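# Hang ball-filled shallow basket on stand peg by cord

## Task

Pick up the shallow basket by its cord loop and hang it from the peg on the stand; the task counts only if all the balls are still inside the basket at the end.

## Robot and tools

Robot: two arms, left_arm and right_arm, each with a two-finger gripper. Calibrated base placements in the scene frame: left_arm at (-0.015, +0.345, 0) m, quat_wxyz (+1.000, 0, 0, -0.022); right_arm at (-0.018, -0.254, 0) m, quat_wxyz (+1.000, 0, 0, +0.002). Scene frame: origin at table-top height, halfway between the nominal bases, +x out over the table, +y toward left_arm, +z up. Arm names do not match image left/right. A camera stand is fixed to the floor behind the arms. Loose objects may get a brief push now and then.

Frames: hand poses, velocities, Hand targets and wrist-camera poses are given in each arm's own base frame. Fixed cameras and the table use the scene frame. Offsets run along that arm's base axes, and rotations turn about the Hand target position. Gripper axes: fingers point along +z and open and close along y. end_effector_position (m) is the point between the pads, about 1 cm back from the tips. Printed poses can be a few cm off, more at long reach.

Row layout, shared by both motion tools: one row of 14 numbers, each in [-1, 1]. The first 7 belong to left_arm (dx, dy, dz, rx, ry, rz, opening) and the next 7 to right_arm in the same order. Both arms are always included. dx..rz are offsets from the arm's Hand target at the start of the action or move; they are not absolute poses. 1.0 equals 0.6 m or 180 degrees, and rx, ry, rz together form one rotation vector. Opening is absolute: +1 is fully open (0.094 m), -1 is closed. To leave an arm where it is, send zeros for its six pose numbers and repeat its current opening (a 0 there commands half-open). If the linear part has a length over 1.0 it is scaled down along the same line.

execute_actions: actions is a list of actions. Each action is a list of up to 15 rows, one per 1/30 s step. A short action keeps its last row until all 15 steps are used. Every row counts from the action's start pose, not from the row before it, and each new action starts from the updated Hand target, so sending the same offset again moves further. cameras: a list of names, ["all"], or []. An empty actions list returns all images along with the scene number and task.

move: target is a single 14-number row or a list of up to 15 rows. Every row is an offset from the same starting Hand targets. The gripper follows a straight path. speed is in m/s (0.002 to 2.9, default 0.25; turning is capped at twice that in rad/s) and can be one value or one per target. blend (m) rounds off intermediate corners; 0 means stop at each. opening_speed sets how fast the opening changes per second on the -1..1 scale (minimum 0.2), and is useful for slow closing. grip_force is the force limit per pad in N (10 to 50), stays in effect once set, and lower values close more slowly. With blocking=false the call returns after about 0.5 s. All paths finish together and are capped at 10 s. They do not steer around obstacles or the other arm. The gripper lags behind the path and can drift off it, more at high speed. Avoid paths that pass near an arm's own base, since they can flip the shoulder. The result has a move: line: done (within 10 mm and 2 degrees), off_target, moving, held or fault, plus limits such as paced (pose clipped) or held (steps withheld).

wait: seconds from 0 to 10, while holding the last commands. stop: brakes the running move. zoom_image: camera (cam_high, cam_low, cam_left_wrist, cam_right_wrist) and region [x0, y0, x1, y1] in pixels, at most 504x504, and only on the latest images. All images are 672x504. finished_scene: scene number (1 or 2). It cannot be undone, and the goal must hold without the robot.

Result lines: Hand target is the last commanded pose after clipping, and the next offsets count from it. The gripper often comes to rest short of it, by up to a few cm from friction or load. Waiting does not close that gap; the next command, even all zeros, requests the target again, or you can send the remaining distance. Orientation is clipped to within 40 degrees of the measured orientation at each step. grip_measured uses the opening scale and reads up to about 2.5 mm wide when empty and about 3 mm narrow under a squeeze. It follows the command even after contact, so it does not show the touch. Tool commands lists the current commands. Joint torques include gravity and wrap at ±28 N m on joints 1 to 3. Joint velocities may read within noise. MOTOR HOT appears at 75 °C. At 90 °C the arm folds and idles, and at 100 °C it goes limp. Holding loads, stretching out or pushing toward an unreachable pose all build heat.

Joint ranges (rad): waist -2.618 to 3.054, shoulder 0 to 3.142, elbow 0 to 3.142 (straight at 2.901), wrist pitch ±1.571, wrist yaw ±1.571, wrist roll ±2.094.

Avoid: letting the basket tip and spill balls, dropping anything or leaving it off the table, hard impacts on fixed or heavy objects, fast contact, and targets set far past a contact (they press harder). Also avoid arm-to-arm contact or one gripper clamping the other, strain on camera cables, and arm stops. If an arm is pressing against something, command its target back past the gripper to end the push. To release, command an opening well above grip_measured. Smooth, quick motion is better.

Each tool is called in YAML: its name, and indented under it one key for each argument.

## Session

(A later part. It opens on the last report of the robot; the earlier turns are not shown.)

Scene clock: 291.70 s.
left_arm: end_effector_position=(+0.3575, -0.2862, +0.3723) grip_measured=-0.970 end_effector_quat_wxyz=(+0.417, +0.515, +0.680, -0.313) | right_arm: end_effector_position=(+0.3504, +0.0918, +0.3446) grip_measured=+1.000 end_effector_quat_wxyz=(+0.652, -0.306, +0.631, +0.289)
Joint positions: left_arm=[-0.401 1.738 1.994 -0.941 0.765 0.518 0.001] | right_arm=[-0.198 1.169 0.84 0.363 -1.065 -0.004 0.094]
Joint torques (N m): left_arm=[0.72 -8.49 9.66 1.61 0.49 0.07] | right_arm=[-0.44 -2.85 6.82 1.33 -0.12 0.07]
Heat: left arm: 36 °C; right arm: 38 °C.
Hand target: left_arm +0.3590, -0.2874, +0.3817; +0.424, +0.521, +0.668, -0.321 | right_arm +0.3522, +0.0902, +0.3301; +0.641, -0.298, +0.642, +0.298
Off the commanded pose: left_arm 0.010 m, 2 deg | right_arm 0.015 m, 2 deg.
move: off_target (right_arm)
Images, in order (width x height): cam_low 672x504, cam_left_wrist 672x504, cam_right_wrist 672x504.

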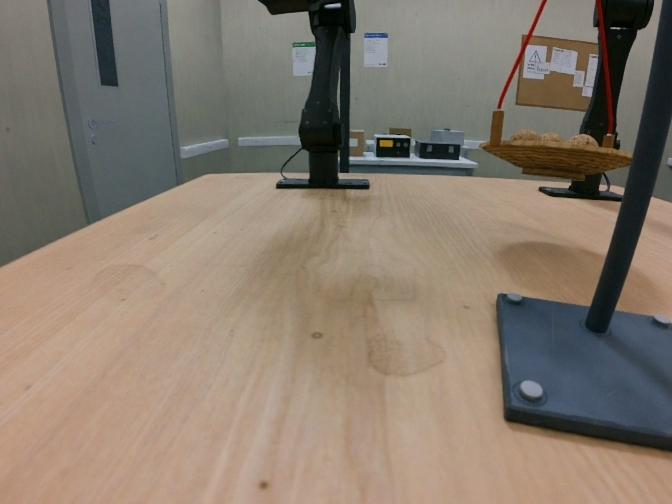

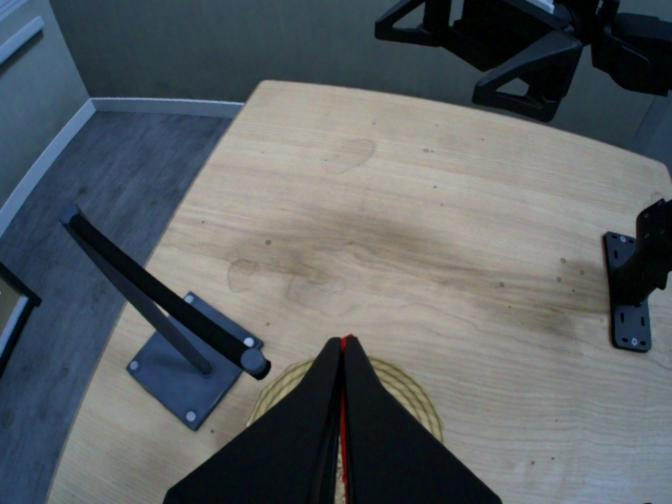

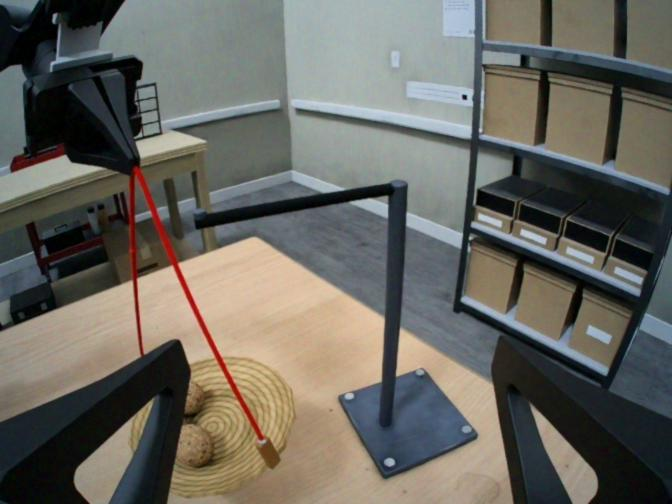

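move:
  target: [0.058,-0.014,-0.012,-0.0107,-0.003,0,-1,0,0,0,0,0,0,1]
  cameras: ["cam_left_wrist","cam_right_wrist"]
  speed: 0.04

zoom_image:
  camera: "cam_right_wrist"
  region: [50, 130, 350, 350]

zoom_image:
  camera: "cam_left_wrist"
  region: [200, 300, 440, 460]

Scene clock: 301.33 s.
left_arm: end_effector_position=(+0.3876, -0.2926, +0.3584) grip_measured=-0.970 end_effector_quat_wxyz=(+0.414, +0.511, +0.681, -0.323) | right_arm: end_effector_position=(+0.3504, +0.0918, +0.3446) grip_measured=+1.000 end_effector_quat_wxyz=(+0.652, -0.306, +0.631, +0.289)
Joint positions: left_arm=[-0.38 1.846 2.065 -0.915 0.796 0.519 0.001] | right_arm=[-0.198 1.169 0.84 0.363 -1.065 -0.004 0.094]
Joint torques (N m): left_arm=[0.72 -9.87 9.91 2 0.51 -0.03] | right_arm=[-0.43 -2.88 6.83 1.34 -0.12 0.07]
Heat: left arm: 38 °C; right arm: 38 °C.
Hand target: left_arm +0.3939, -0.2958, +0.3745; +0.436, +0.515, +0.661, -0.329 | right_arm +0.3522, +0.0902, +0.3301; +0.641, -0.298, +0.642, +0.298
Off the commanded pose: left_arm 0.018 m, 4 deg | right_arm 0.015 m, 2 deg.
move: off_target (left_arm, right_arm)
Images, in order (width x height): cam_left_wrist 672x504, cam_right_wrist 672x504.

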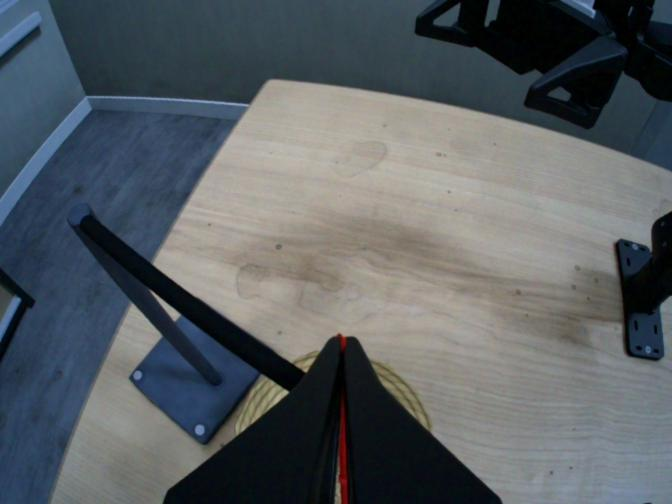

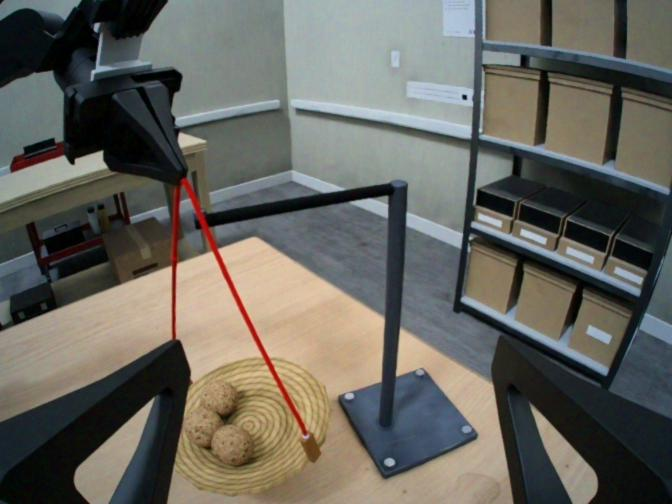

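Scaled by 1.680 from the camera's 672x504 image, which has a finer 960x720 frame.

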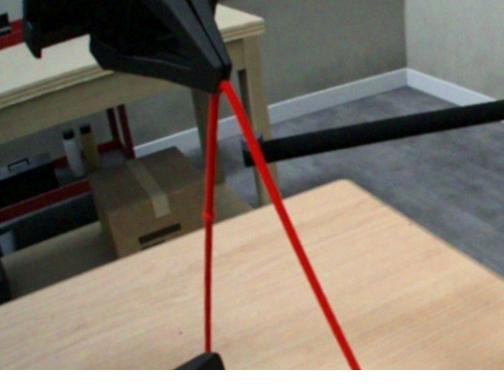

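Scaled by 2.100 from the camera's 672x504 image, which has a finer 960x720 frame.

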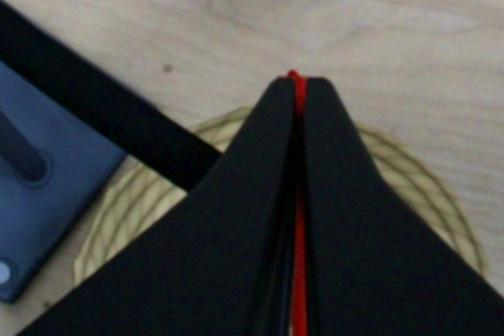

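move:
  target: [0.004,0.0135,0.005,0,0,0,-1,0,0,0,0,0,0,1]
  cameras: ["cam_left_wrist","cam_right_wrist"]
  speed: 0.04

zoom_image:
  camera: "cam_right_wrist"
  region: [100, 130, 300, 280]

zoom_image:
  camera: "cam_left_wrist"
  region: [200, 300, 440, 460]

Scene clock: 310.80 s.
left_arm: end_effector_position=(+0.3942, -0.2863, +0.3685) grip_measured=-0.970 end_effector_quat_wxyz=(+0.428, +0.509, +0.674, -0.322) | right_arm: end_effector_position=(+0.3504, +0.0918, +0.3446) grip_measured=+1.000 end_effector_quat_wxyz=(+0.652, -0.306, +0.631, +0.289)
Joint positions: left_arm=[-0.358 1.856 2.1 -0.915 0.814 0.524 0.001] | right_arm=[-0.198 1.169 0.84 0.363 -1.065 -0.004 0.094]
Joint torques (N m): left_arm=[0.66 -9.87 9.63 1.66 0.5 0.11] | right_arm=[-0.43 -2.86 6.82 1.35 -0.12 0.08]
Heat: left arm: 39 °C; right arm: 38 °C.
Hand target: left_arm +0.3963, -0.2876, +0.3775; +0.436, +0.515, +0.661, -0.329 | right_arm +0.3522, +0.0902, +0.3301; +0.641, -0.298, +0.642, +0.298
Off the commanded pose: left_arm 0.009 m, 2 deg | right_arm 0.015 m, 2 deg.
move: off_target (right_arm)
Images, in order (width x height): cam_left_wrist 672x504, cam_right_wrist 672x504.

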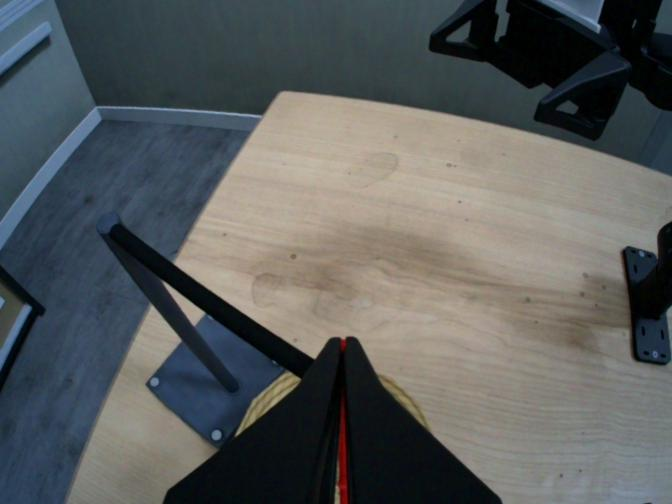

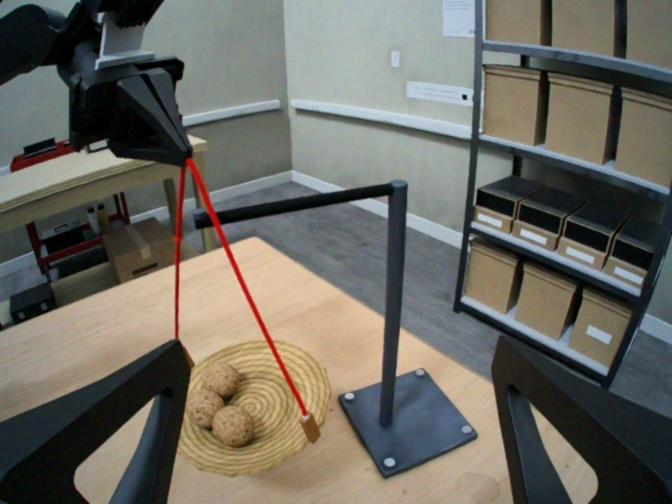

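Scaled by 2.520 from the camera's 672x504 image, which has a finer 960x720 frame.

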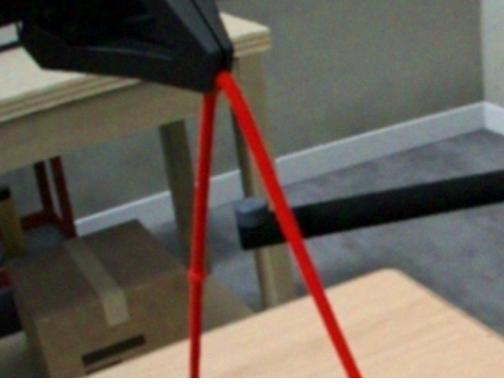

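Scaled by 2.100 from the camera's 672x504 image, which has a finer 960x720 frame.

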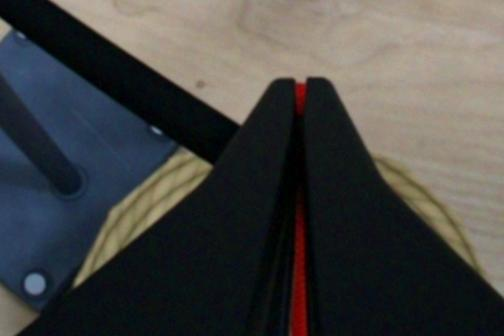

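move:
  target: [0.060,-0.016,-0.02,-0.016,-0.0046,0,-1,0,0,0,0,0,0,1]
  cameras: ["cam_left_wrist","cam_right_wrist","cam_low","cam_high"]
  speed: 0.03

zoom_image:
  camera: "cam_right_wrist"
  region: [100, 130, 300, 280]

Scene clock: 317.07 s.
left_arm: end_effector_position=(+0.4259, -0.2948, +0.3511) grip_measured=-0.970 end_effector_quat_wxyz=(+0.434, +0.502, +0.668, -0.336) | right_arm: end_effector_position=(+0.3504, +0.0918, +0.3446) grip_measured=+1.000 end_effector_quat_wxyz=(+0.652, -0.306, +0.631, +0.289)
Joint positions: left_arm=[-0.342 1.954 2.129 -0.824 0.852 0.503 0.001] | right_arm=[-0.198 1.169 0.84 0.363 -1.065 -0.004 0.094]
Joint torques (N m): left_arm=[0.72 -11.06 10.07 1.99 0.51 -0.08] | right_arm=[-0.43 -2.86 6.83 1.34 -0.12 0.07]
Motor temperatures (°C): left_arm=[25 33 40 36 26 22 26] | right_arm=[25 25 38 38 28 26 25]
Heat: left arm: 40 °C; right arm: 38 °C.
Hand target: left_arm +0.4323, -0.2972, +0.3654; +0.454, +0.506, +0.649, -0.342 | right_arm +0.3522, +0.0902, +0.3301; +0.641, -0.298, +0.642, +0.298
Off the commanded pose: left_arm 0.016 m, 3 deg | right_arm 0.015 m, 2 deg.
move: off_target (left_arm, right_arm)

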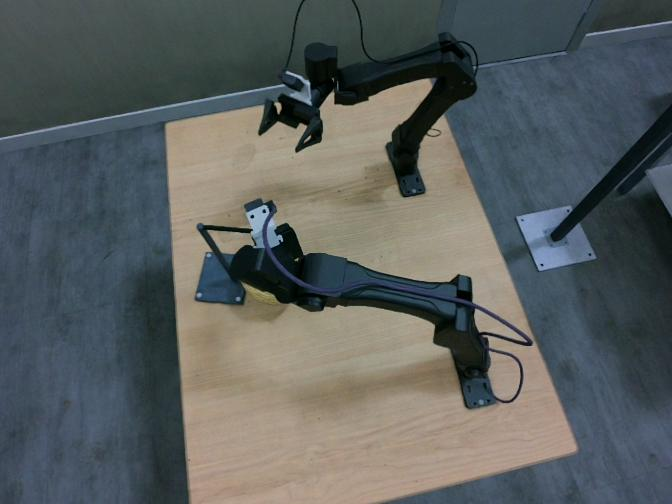

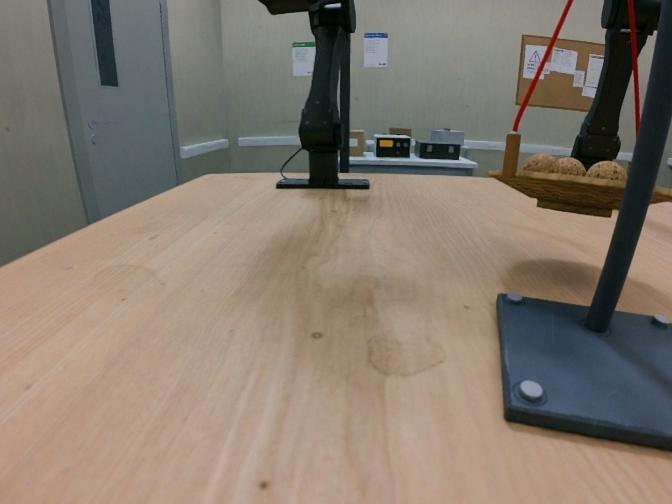

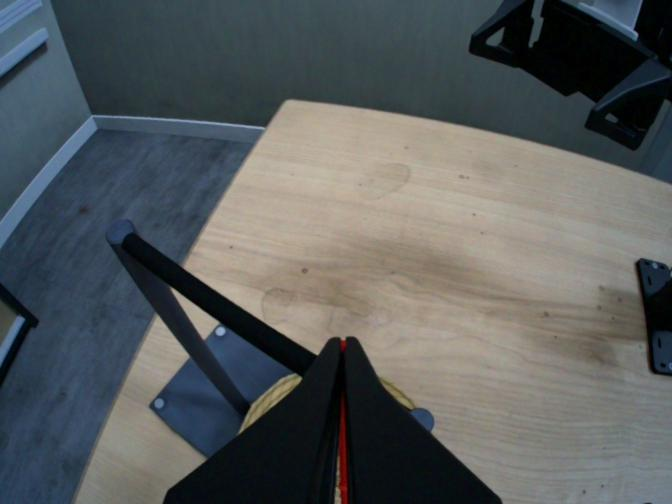

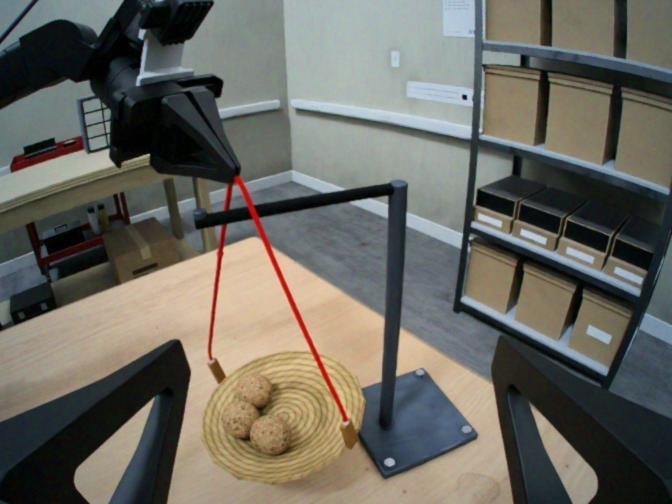

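Scaled by 2.520 from the camera's 672x504 image, which has a finer 960x720 frame.

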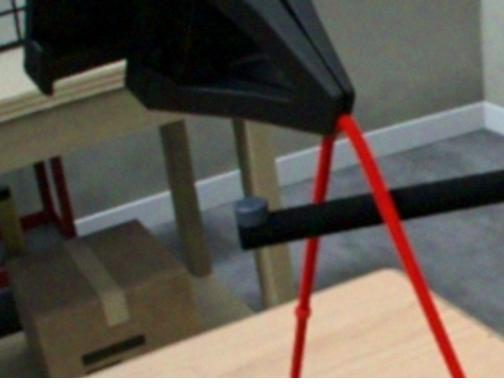

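zoom_image:
  camera: "cam_right_wrist"
  region: [190, 160, 280, 250]

Scaled by 5.600 from the camera's 672x504 image, which has a finer 960x720 frame.

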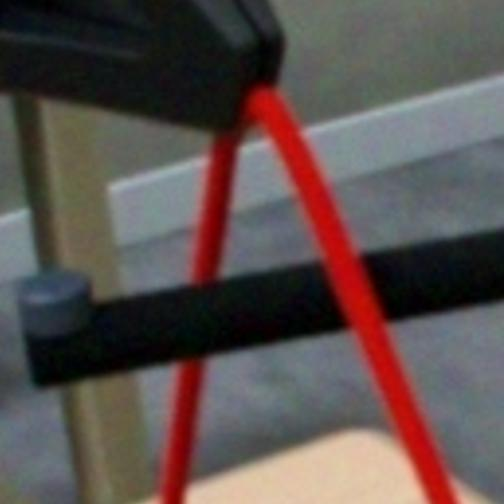

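move:
  target: [0.0,0.0,-0.025,0,0,0,-1,0,0,0,0,0,0,1]
  cameras: ["cam_left_wrist","cam_right_wrist"]
  speed: 0.03

zoom_image:
  camera: "cam_right_wrist"
  region: [190, 160, 280, 250]

Scene clock: 325.03 s.
left_arm: end_effector_position=(+0.4321, -0.2973, +0.3459) grip_measured=-0.970 end_effector_quat_wxyz=(+0.444, +0.505, +0.660, -0.334) | right_arm: end_effector_position=(+0.3504, +0.0918, +0.3446) grip_measured=+1.000 end_effector_quat_wxyz=(+0.652, -0.306, +0.631, +0.289)
Joint positions: left_arm=[-0.342 1.954 2.088 -0.756 0.854 0.503 0.001] | right_arm=[-0.198 1.169 0.84 0.363 -1.065 -0.004 0.094]
Joint torques (N m): left_arm=[0.69 -13.35 6.13 2.03 0.48 -0.05] | right_arm=[-0.42 -2.88 6.82 1.34 -0.12 0.08]
Heat: left arm: 40 °C; right arm: 38 °C.
Hand target: left_arm +0.4323, -0.2972, +0.3504; +0.454, +0.506, +0.649, -0.342 | right_arm +0.3522, +0.0902, +0.3301; +0.641, -0.298, +0.642, +0.298
Off the commanded pose: left_arm 0.005 m, 2 deg | right_arm 0.015 m, 2 deg.
move: off_target (right_arm)
Images, in order (width x height): cam_left_wrist 672x504, cam_right_wrist 672x504.

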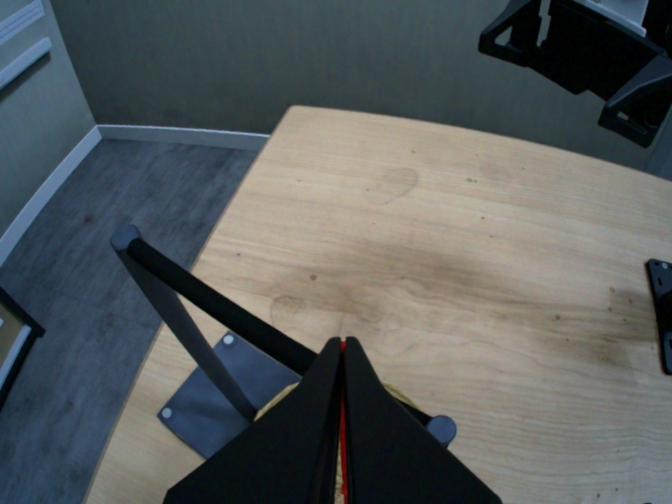

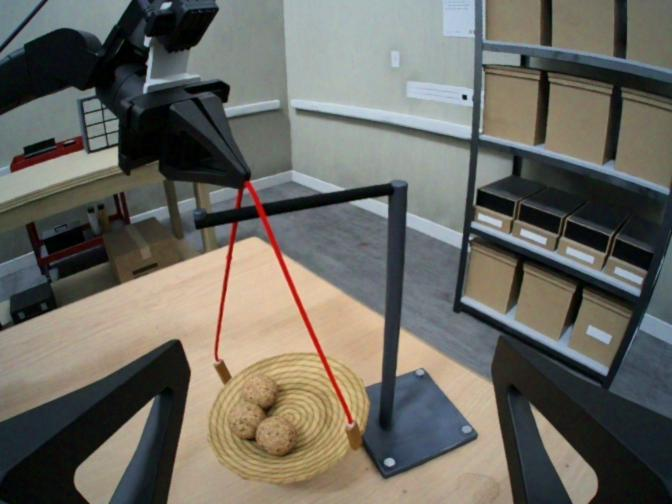

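Scaled by 5.600 from the camera's 672x504 image, which has a finer 960x720 frame.

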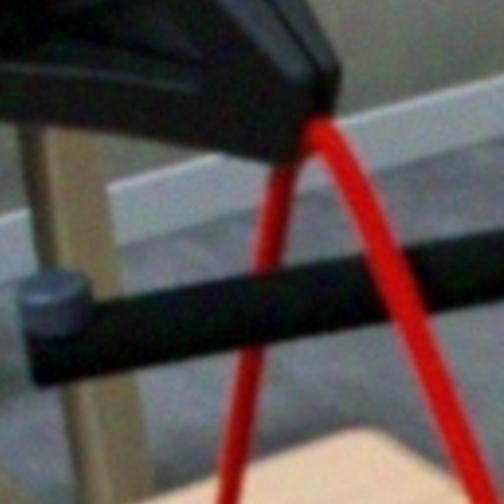

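move:
  target: [0.0,0.0,-0.02,0,0,0,-1,0,0,0,0,0,0,1]
  cameras: ["cam_left_wrist","cam_right_wrist"]
  speed: 0.03

zoom_image:
  camera: "cam_right_wrist"
  region: [190, 160, 280, 250]

Scene clock: 332.93 s.
left_arm: end_effector_position=(+0.4359, -0.2996, +0.3311) grip_measured=-0.970 end_effector_quat_wxyz=(+0.444, +0.506, +0.656, -0.341) | right_arm: end_effector_position=(+0.3504, +0.0918, +0.3446) grip_measured=+1.000 end_effector_quat_wxyz=(+0.652, -0.306, +0.631, +0.289)
Joint positions: left_arm=[-0.34 1.954 2.018 -0.683 0.873 0.503 0.001] | right_arm=[-0.198 1.169 0.84 0.363 -1.065 -0.004 0.094]
Joint torques (N m): left_arm=[0.38 -15.53 5.61 1.91 0.32 -0.07] | right_arm=[-0.42 -2.86 6.82 1.34 -0.12 0.07]
Heat: left arm: 39 °C; right arm: 38 °C.
Hand target: left_arm +0.4322, -0.2972, +0.3385; +0.454, +0.506, +0.649, -0.342 | right_arm +0.3522, +0.0902, +0.3301; +0.641, -0.298, +0.642, +0.298
Off the commanded pose: left_arm 0.008 m, 1 deg | right_arm 0.015 m, 2 deg.
move: off_target (right_arm)
Images, in order (width x height): cam_left_wrist 672x504, cam_right_wrist 672x504.

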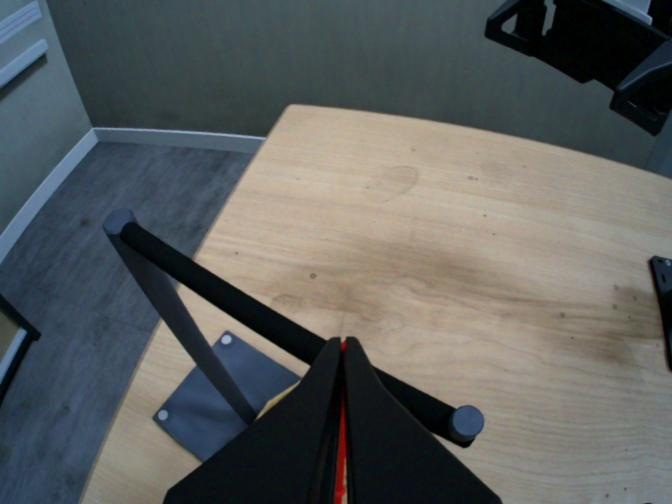

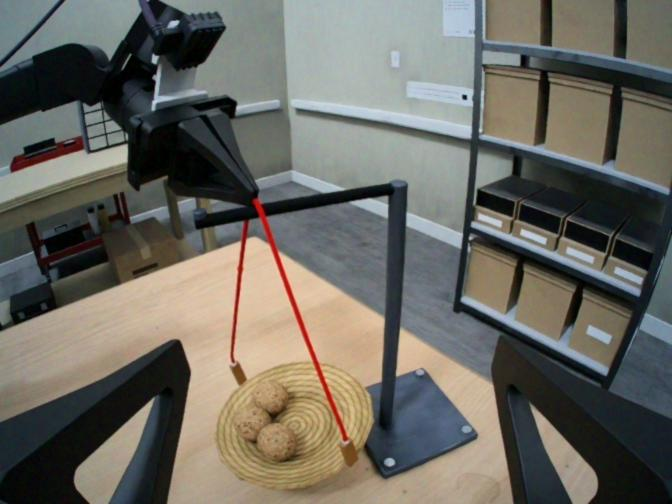

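Scaled by 5.600 from the camera's 672x504 image, which has a finer 960x720 frame.

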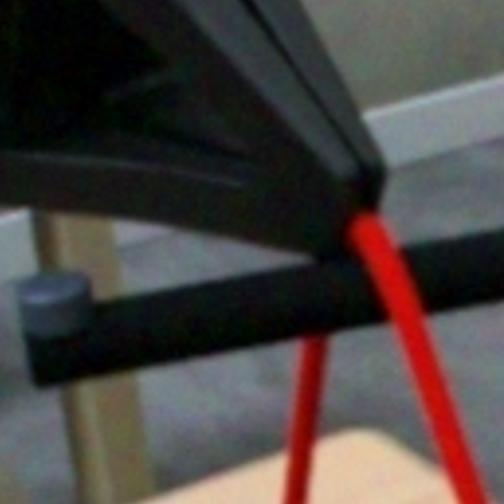

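move:
  target: [0.0,0.0,-0.008,0,0,0,-1,0,0,0,0,0,0,1]
  cameras: ["cam_right_wrist"]
  speed: 0.02

zoom_image:
  camera: "cam_right_wrist"
  region: [190, 160, 280, 250]

Scene clock: 340.77 s.
left_arm: end_effector_position=(+0.4359, -0.2996, +0.3307) grip_measured=-0.970 end_effector_quat_wxyz=(+0.450, +0.508, +0.651, -0.341) | right_arm: end_effector_position=(+0.3504, +0.0918, +0.3446) grip_measured=+1.000 end_effector_quat_wxyz=(+0.652, -0.306, +0.631, +0.289)
Joint positions: left_arm=[-0.339 1.944 1.991 -0.652 0.878 0.502 0.001] | right_arm=[-0.198 1.169 0.84 0.363 -1.065 -0.004 0.094]
Joint torques (N m): left_arm=[0.27 -15.13 5.49 1.85 0.27 -0.08] | right_arm=[-0.44 -2.85 6.82 1.34 -0.13 0.08]
Heat: left arm: 37 °C; right arm: 38 °C.
Hand target: left_arm +0.4322, -0.2973, +0.3337; +0.454, +0.506, +0.649, -0.342 | right_arm +0.3522, +0.0902, +0.3301; +0.641, -0.298, +0.642, +0.298
Off the commanded pose: left_arm 0.005 m, 1 deg | right_arm 0.015 m, 2 deg.
move: off_target (right_arm)
Images, in order (width x height): cam_right_wrist 672x504.

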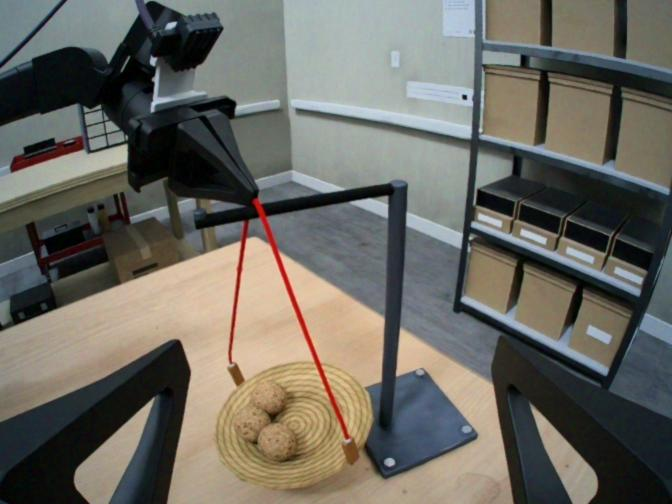

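Scaled by 5.600 from the camera's 672x504 image, which has a finer 960x720 frame.

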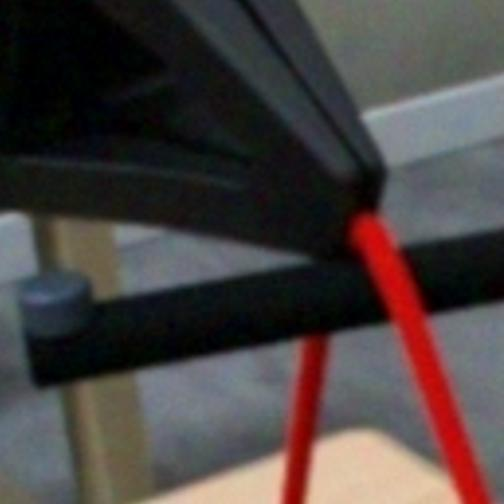

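move:
  target: [0.0,0.0,0,0,0,0,-0.6,0,0,0,0,0,0,1]
  cameras: ["cam_right_wrist","cam_left_wrist","cam_low"]
  speed: 0.02
  opening_speed: 0.2

zoom_image:
  camera: "cam_right_wrist"
  region: [190, 160, 280, 250]

zoom_image:
  camera: "cam_left_wrist"
  region: [260, 300, 440, 435]

Scene clock: 345.20 s.
left_arm: end_effector_position=(+0.4368, -0.2999, +0.3322) grip_measured=-0.602 end_effector_quat_wxyz=(+0.454, +0.508, +0.648, -0.340) | right_arm: end_effector_position=(+0.3504, +0.0918, +0.3446) grip_measured=+1.000 end_effector_quat_wxyz=(+0.652, -0.306, +0.631, +0.289)
Joint positions: left_arm=[-0.339 1.944 1.991 -0.642 0.878 0.502 0.019] | right_arm=[-0.198 1.169 0.84 0.363 -1.065 -0.004 0.094]
Joint torques (N m): left_arm=[0.24 -15.16 5.46 1.76 0.27 -0.06] | right_arm=[-0.42 -2.86 6.83 1.34 -0.12 0.07]
Heat: left arm: 37 °C; right arm: 38 °C.
Hand target: left_arm +0.4322, -0.2973, +0.3337; +0.454, +0.506, +0.649, -0.342 | right_arm +0.3522, +0.0902, +0.3301; +0.641, -0.298, +0.642, +0.298
Off the commanded pose: left_arm 0.005 m, 0 deg | right_arm 0.015 m, 2 deg.
move: off_target (right_arm)
Images, in order (width x height): cam_low 672x504, cam_left_wrist 672x504, cam_right_wrist 672x504.

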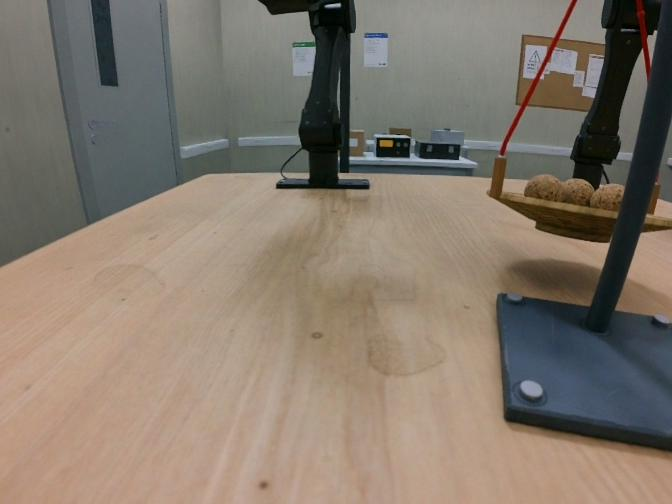

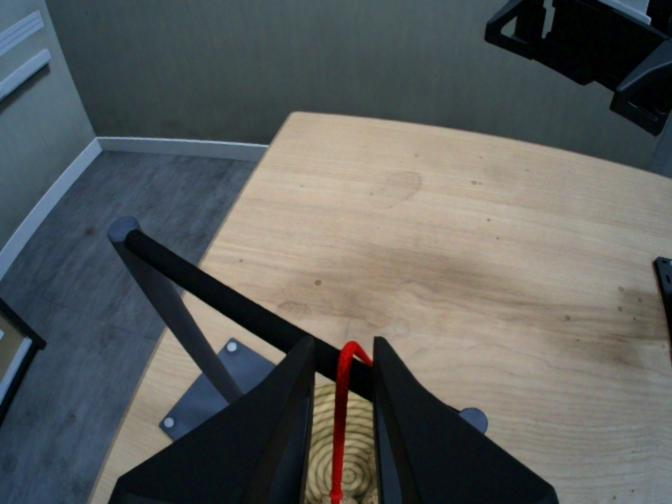

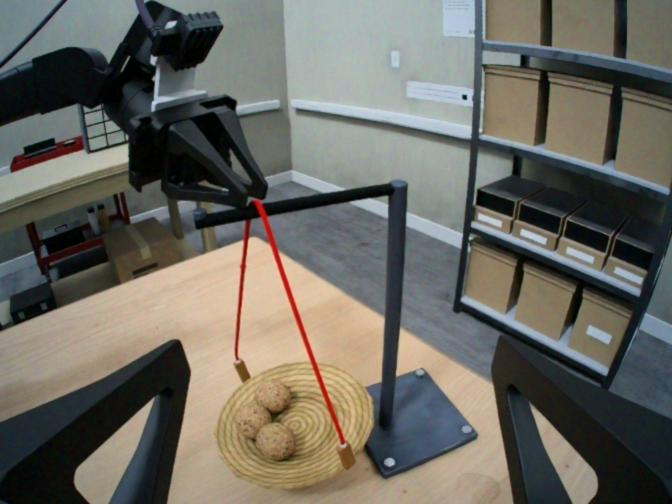

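Scaled by 5.600 from the camera's 672x504 image, which has a finer 960x720 frame.

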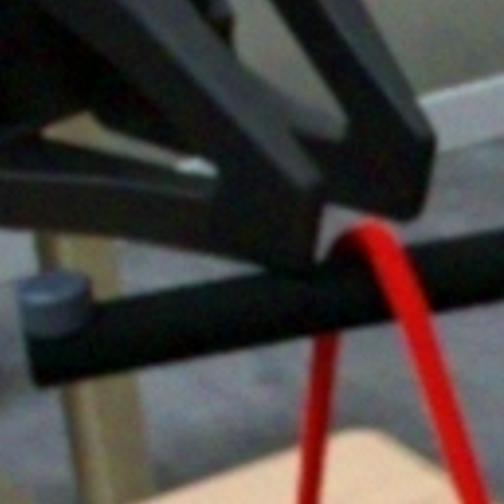

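Scaled by 2.800 from the camera's 672x504 image, which has a finer 960x720 frame.

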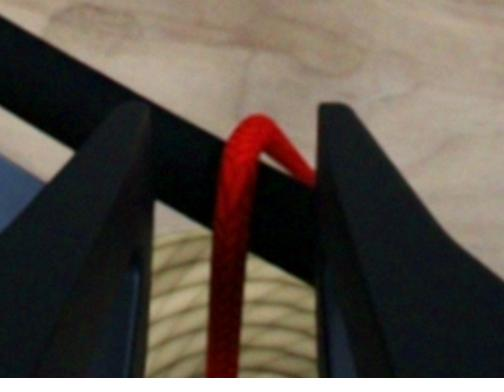

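move:
  target: [-0.03,0.11,0.10,0,0,0,-0.5,0,0,0,0,0,0,1]
  cameras: ["cam_right_wrist","cam_left_wrist","cam_low"]
  speed: 0.04

zoom_image:
  camera: "cam_right_wrist"
  region: [190, 160, 280, 250]

Scene clock: 350.40 s.
left_arm: end_effector_position=(+0.4209, -0.2335, +0.3834) grip_measured=-0.502 end_effector_quat_wxyz=(+0.451, +0.502, +0.656, -0.338) | right_arm: end_effector_position=(+0.3504, +0.0918, +0.3446) grip_measured=+1.000 end_effector_quat_wxyz=(+0.652, -0.306, +0.631, +0.289)
Joint positions: left_arm=[-0.192 1.932 2.234 -1.021 0.982 0.639 0.023] | right_arm=[-0.198 1.169 0.84 0.363 -1.065 -0.004 0.094]
Joint torques (N m): left_arm=[0.59 -12.49 8.68 1.22 0.46 0.1] | right_arm=[-0.43 -2.85 6.83 1.34 -0.12 0.07]
Heat: left arm: 37 °C; right arm: 39 °C.
Hand target: left_arm +0.4143, -0.2312, +0.3938; +0.454, +0.506, +0.649, -0.342 | right_arm +0.3522, +0.0902, +0.3301; +0.641, -0.298, +0.642, +0.298
Off the commanded pose: left_arm 0.012 m, 1 deg | right_arm 0.015 m, 2 deg.
move: off_target (left_arm, right_arm)
Images, in order (width x height): cam_low 672x504, cam_left_wrist 672x504, cam_right_wrist 672x504.

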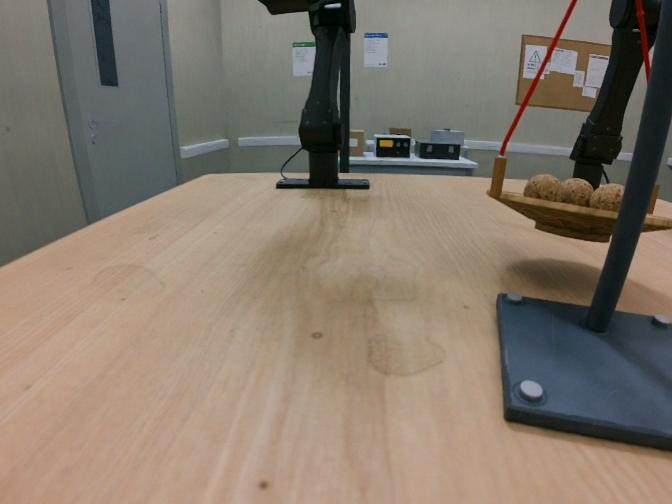

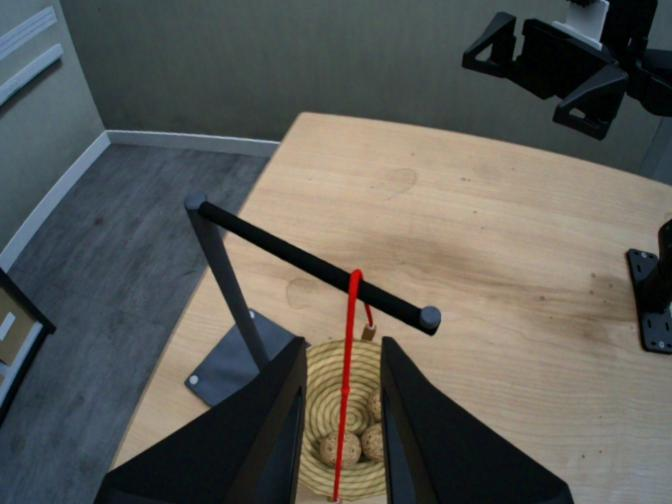

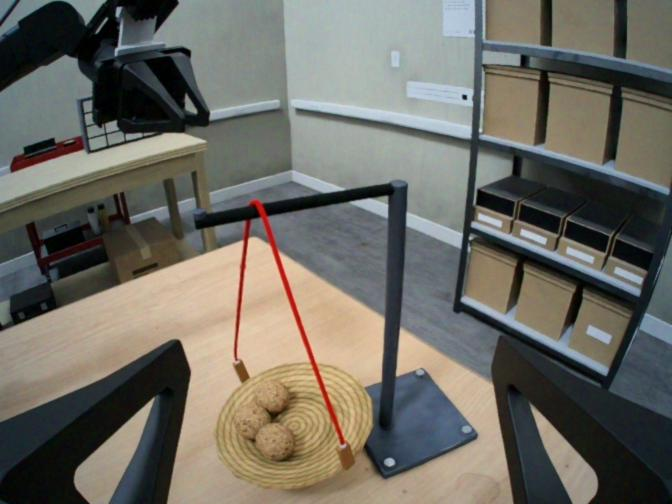

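Scaled by 5.600 from the camera's 672x504 image, which has a finer 960x720 frame.

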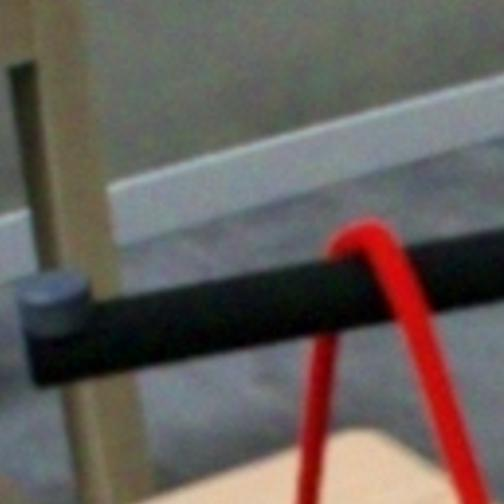

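finished_scene:
  scene: 1

The scene is finished: the task was done.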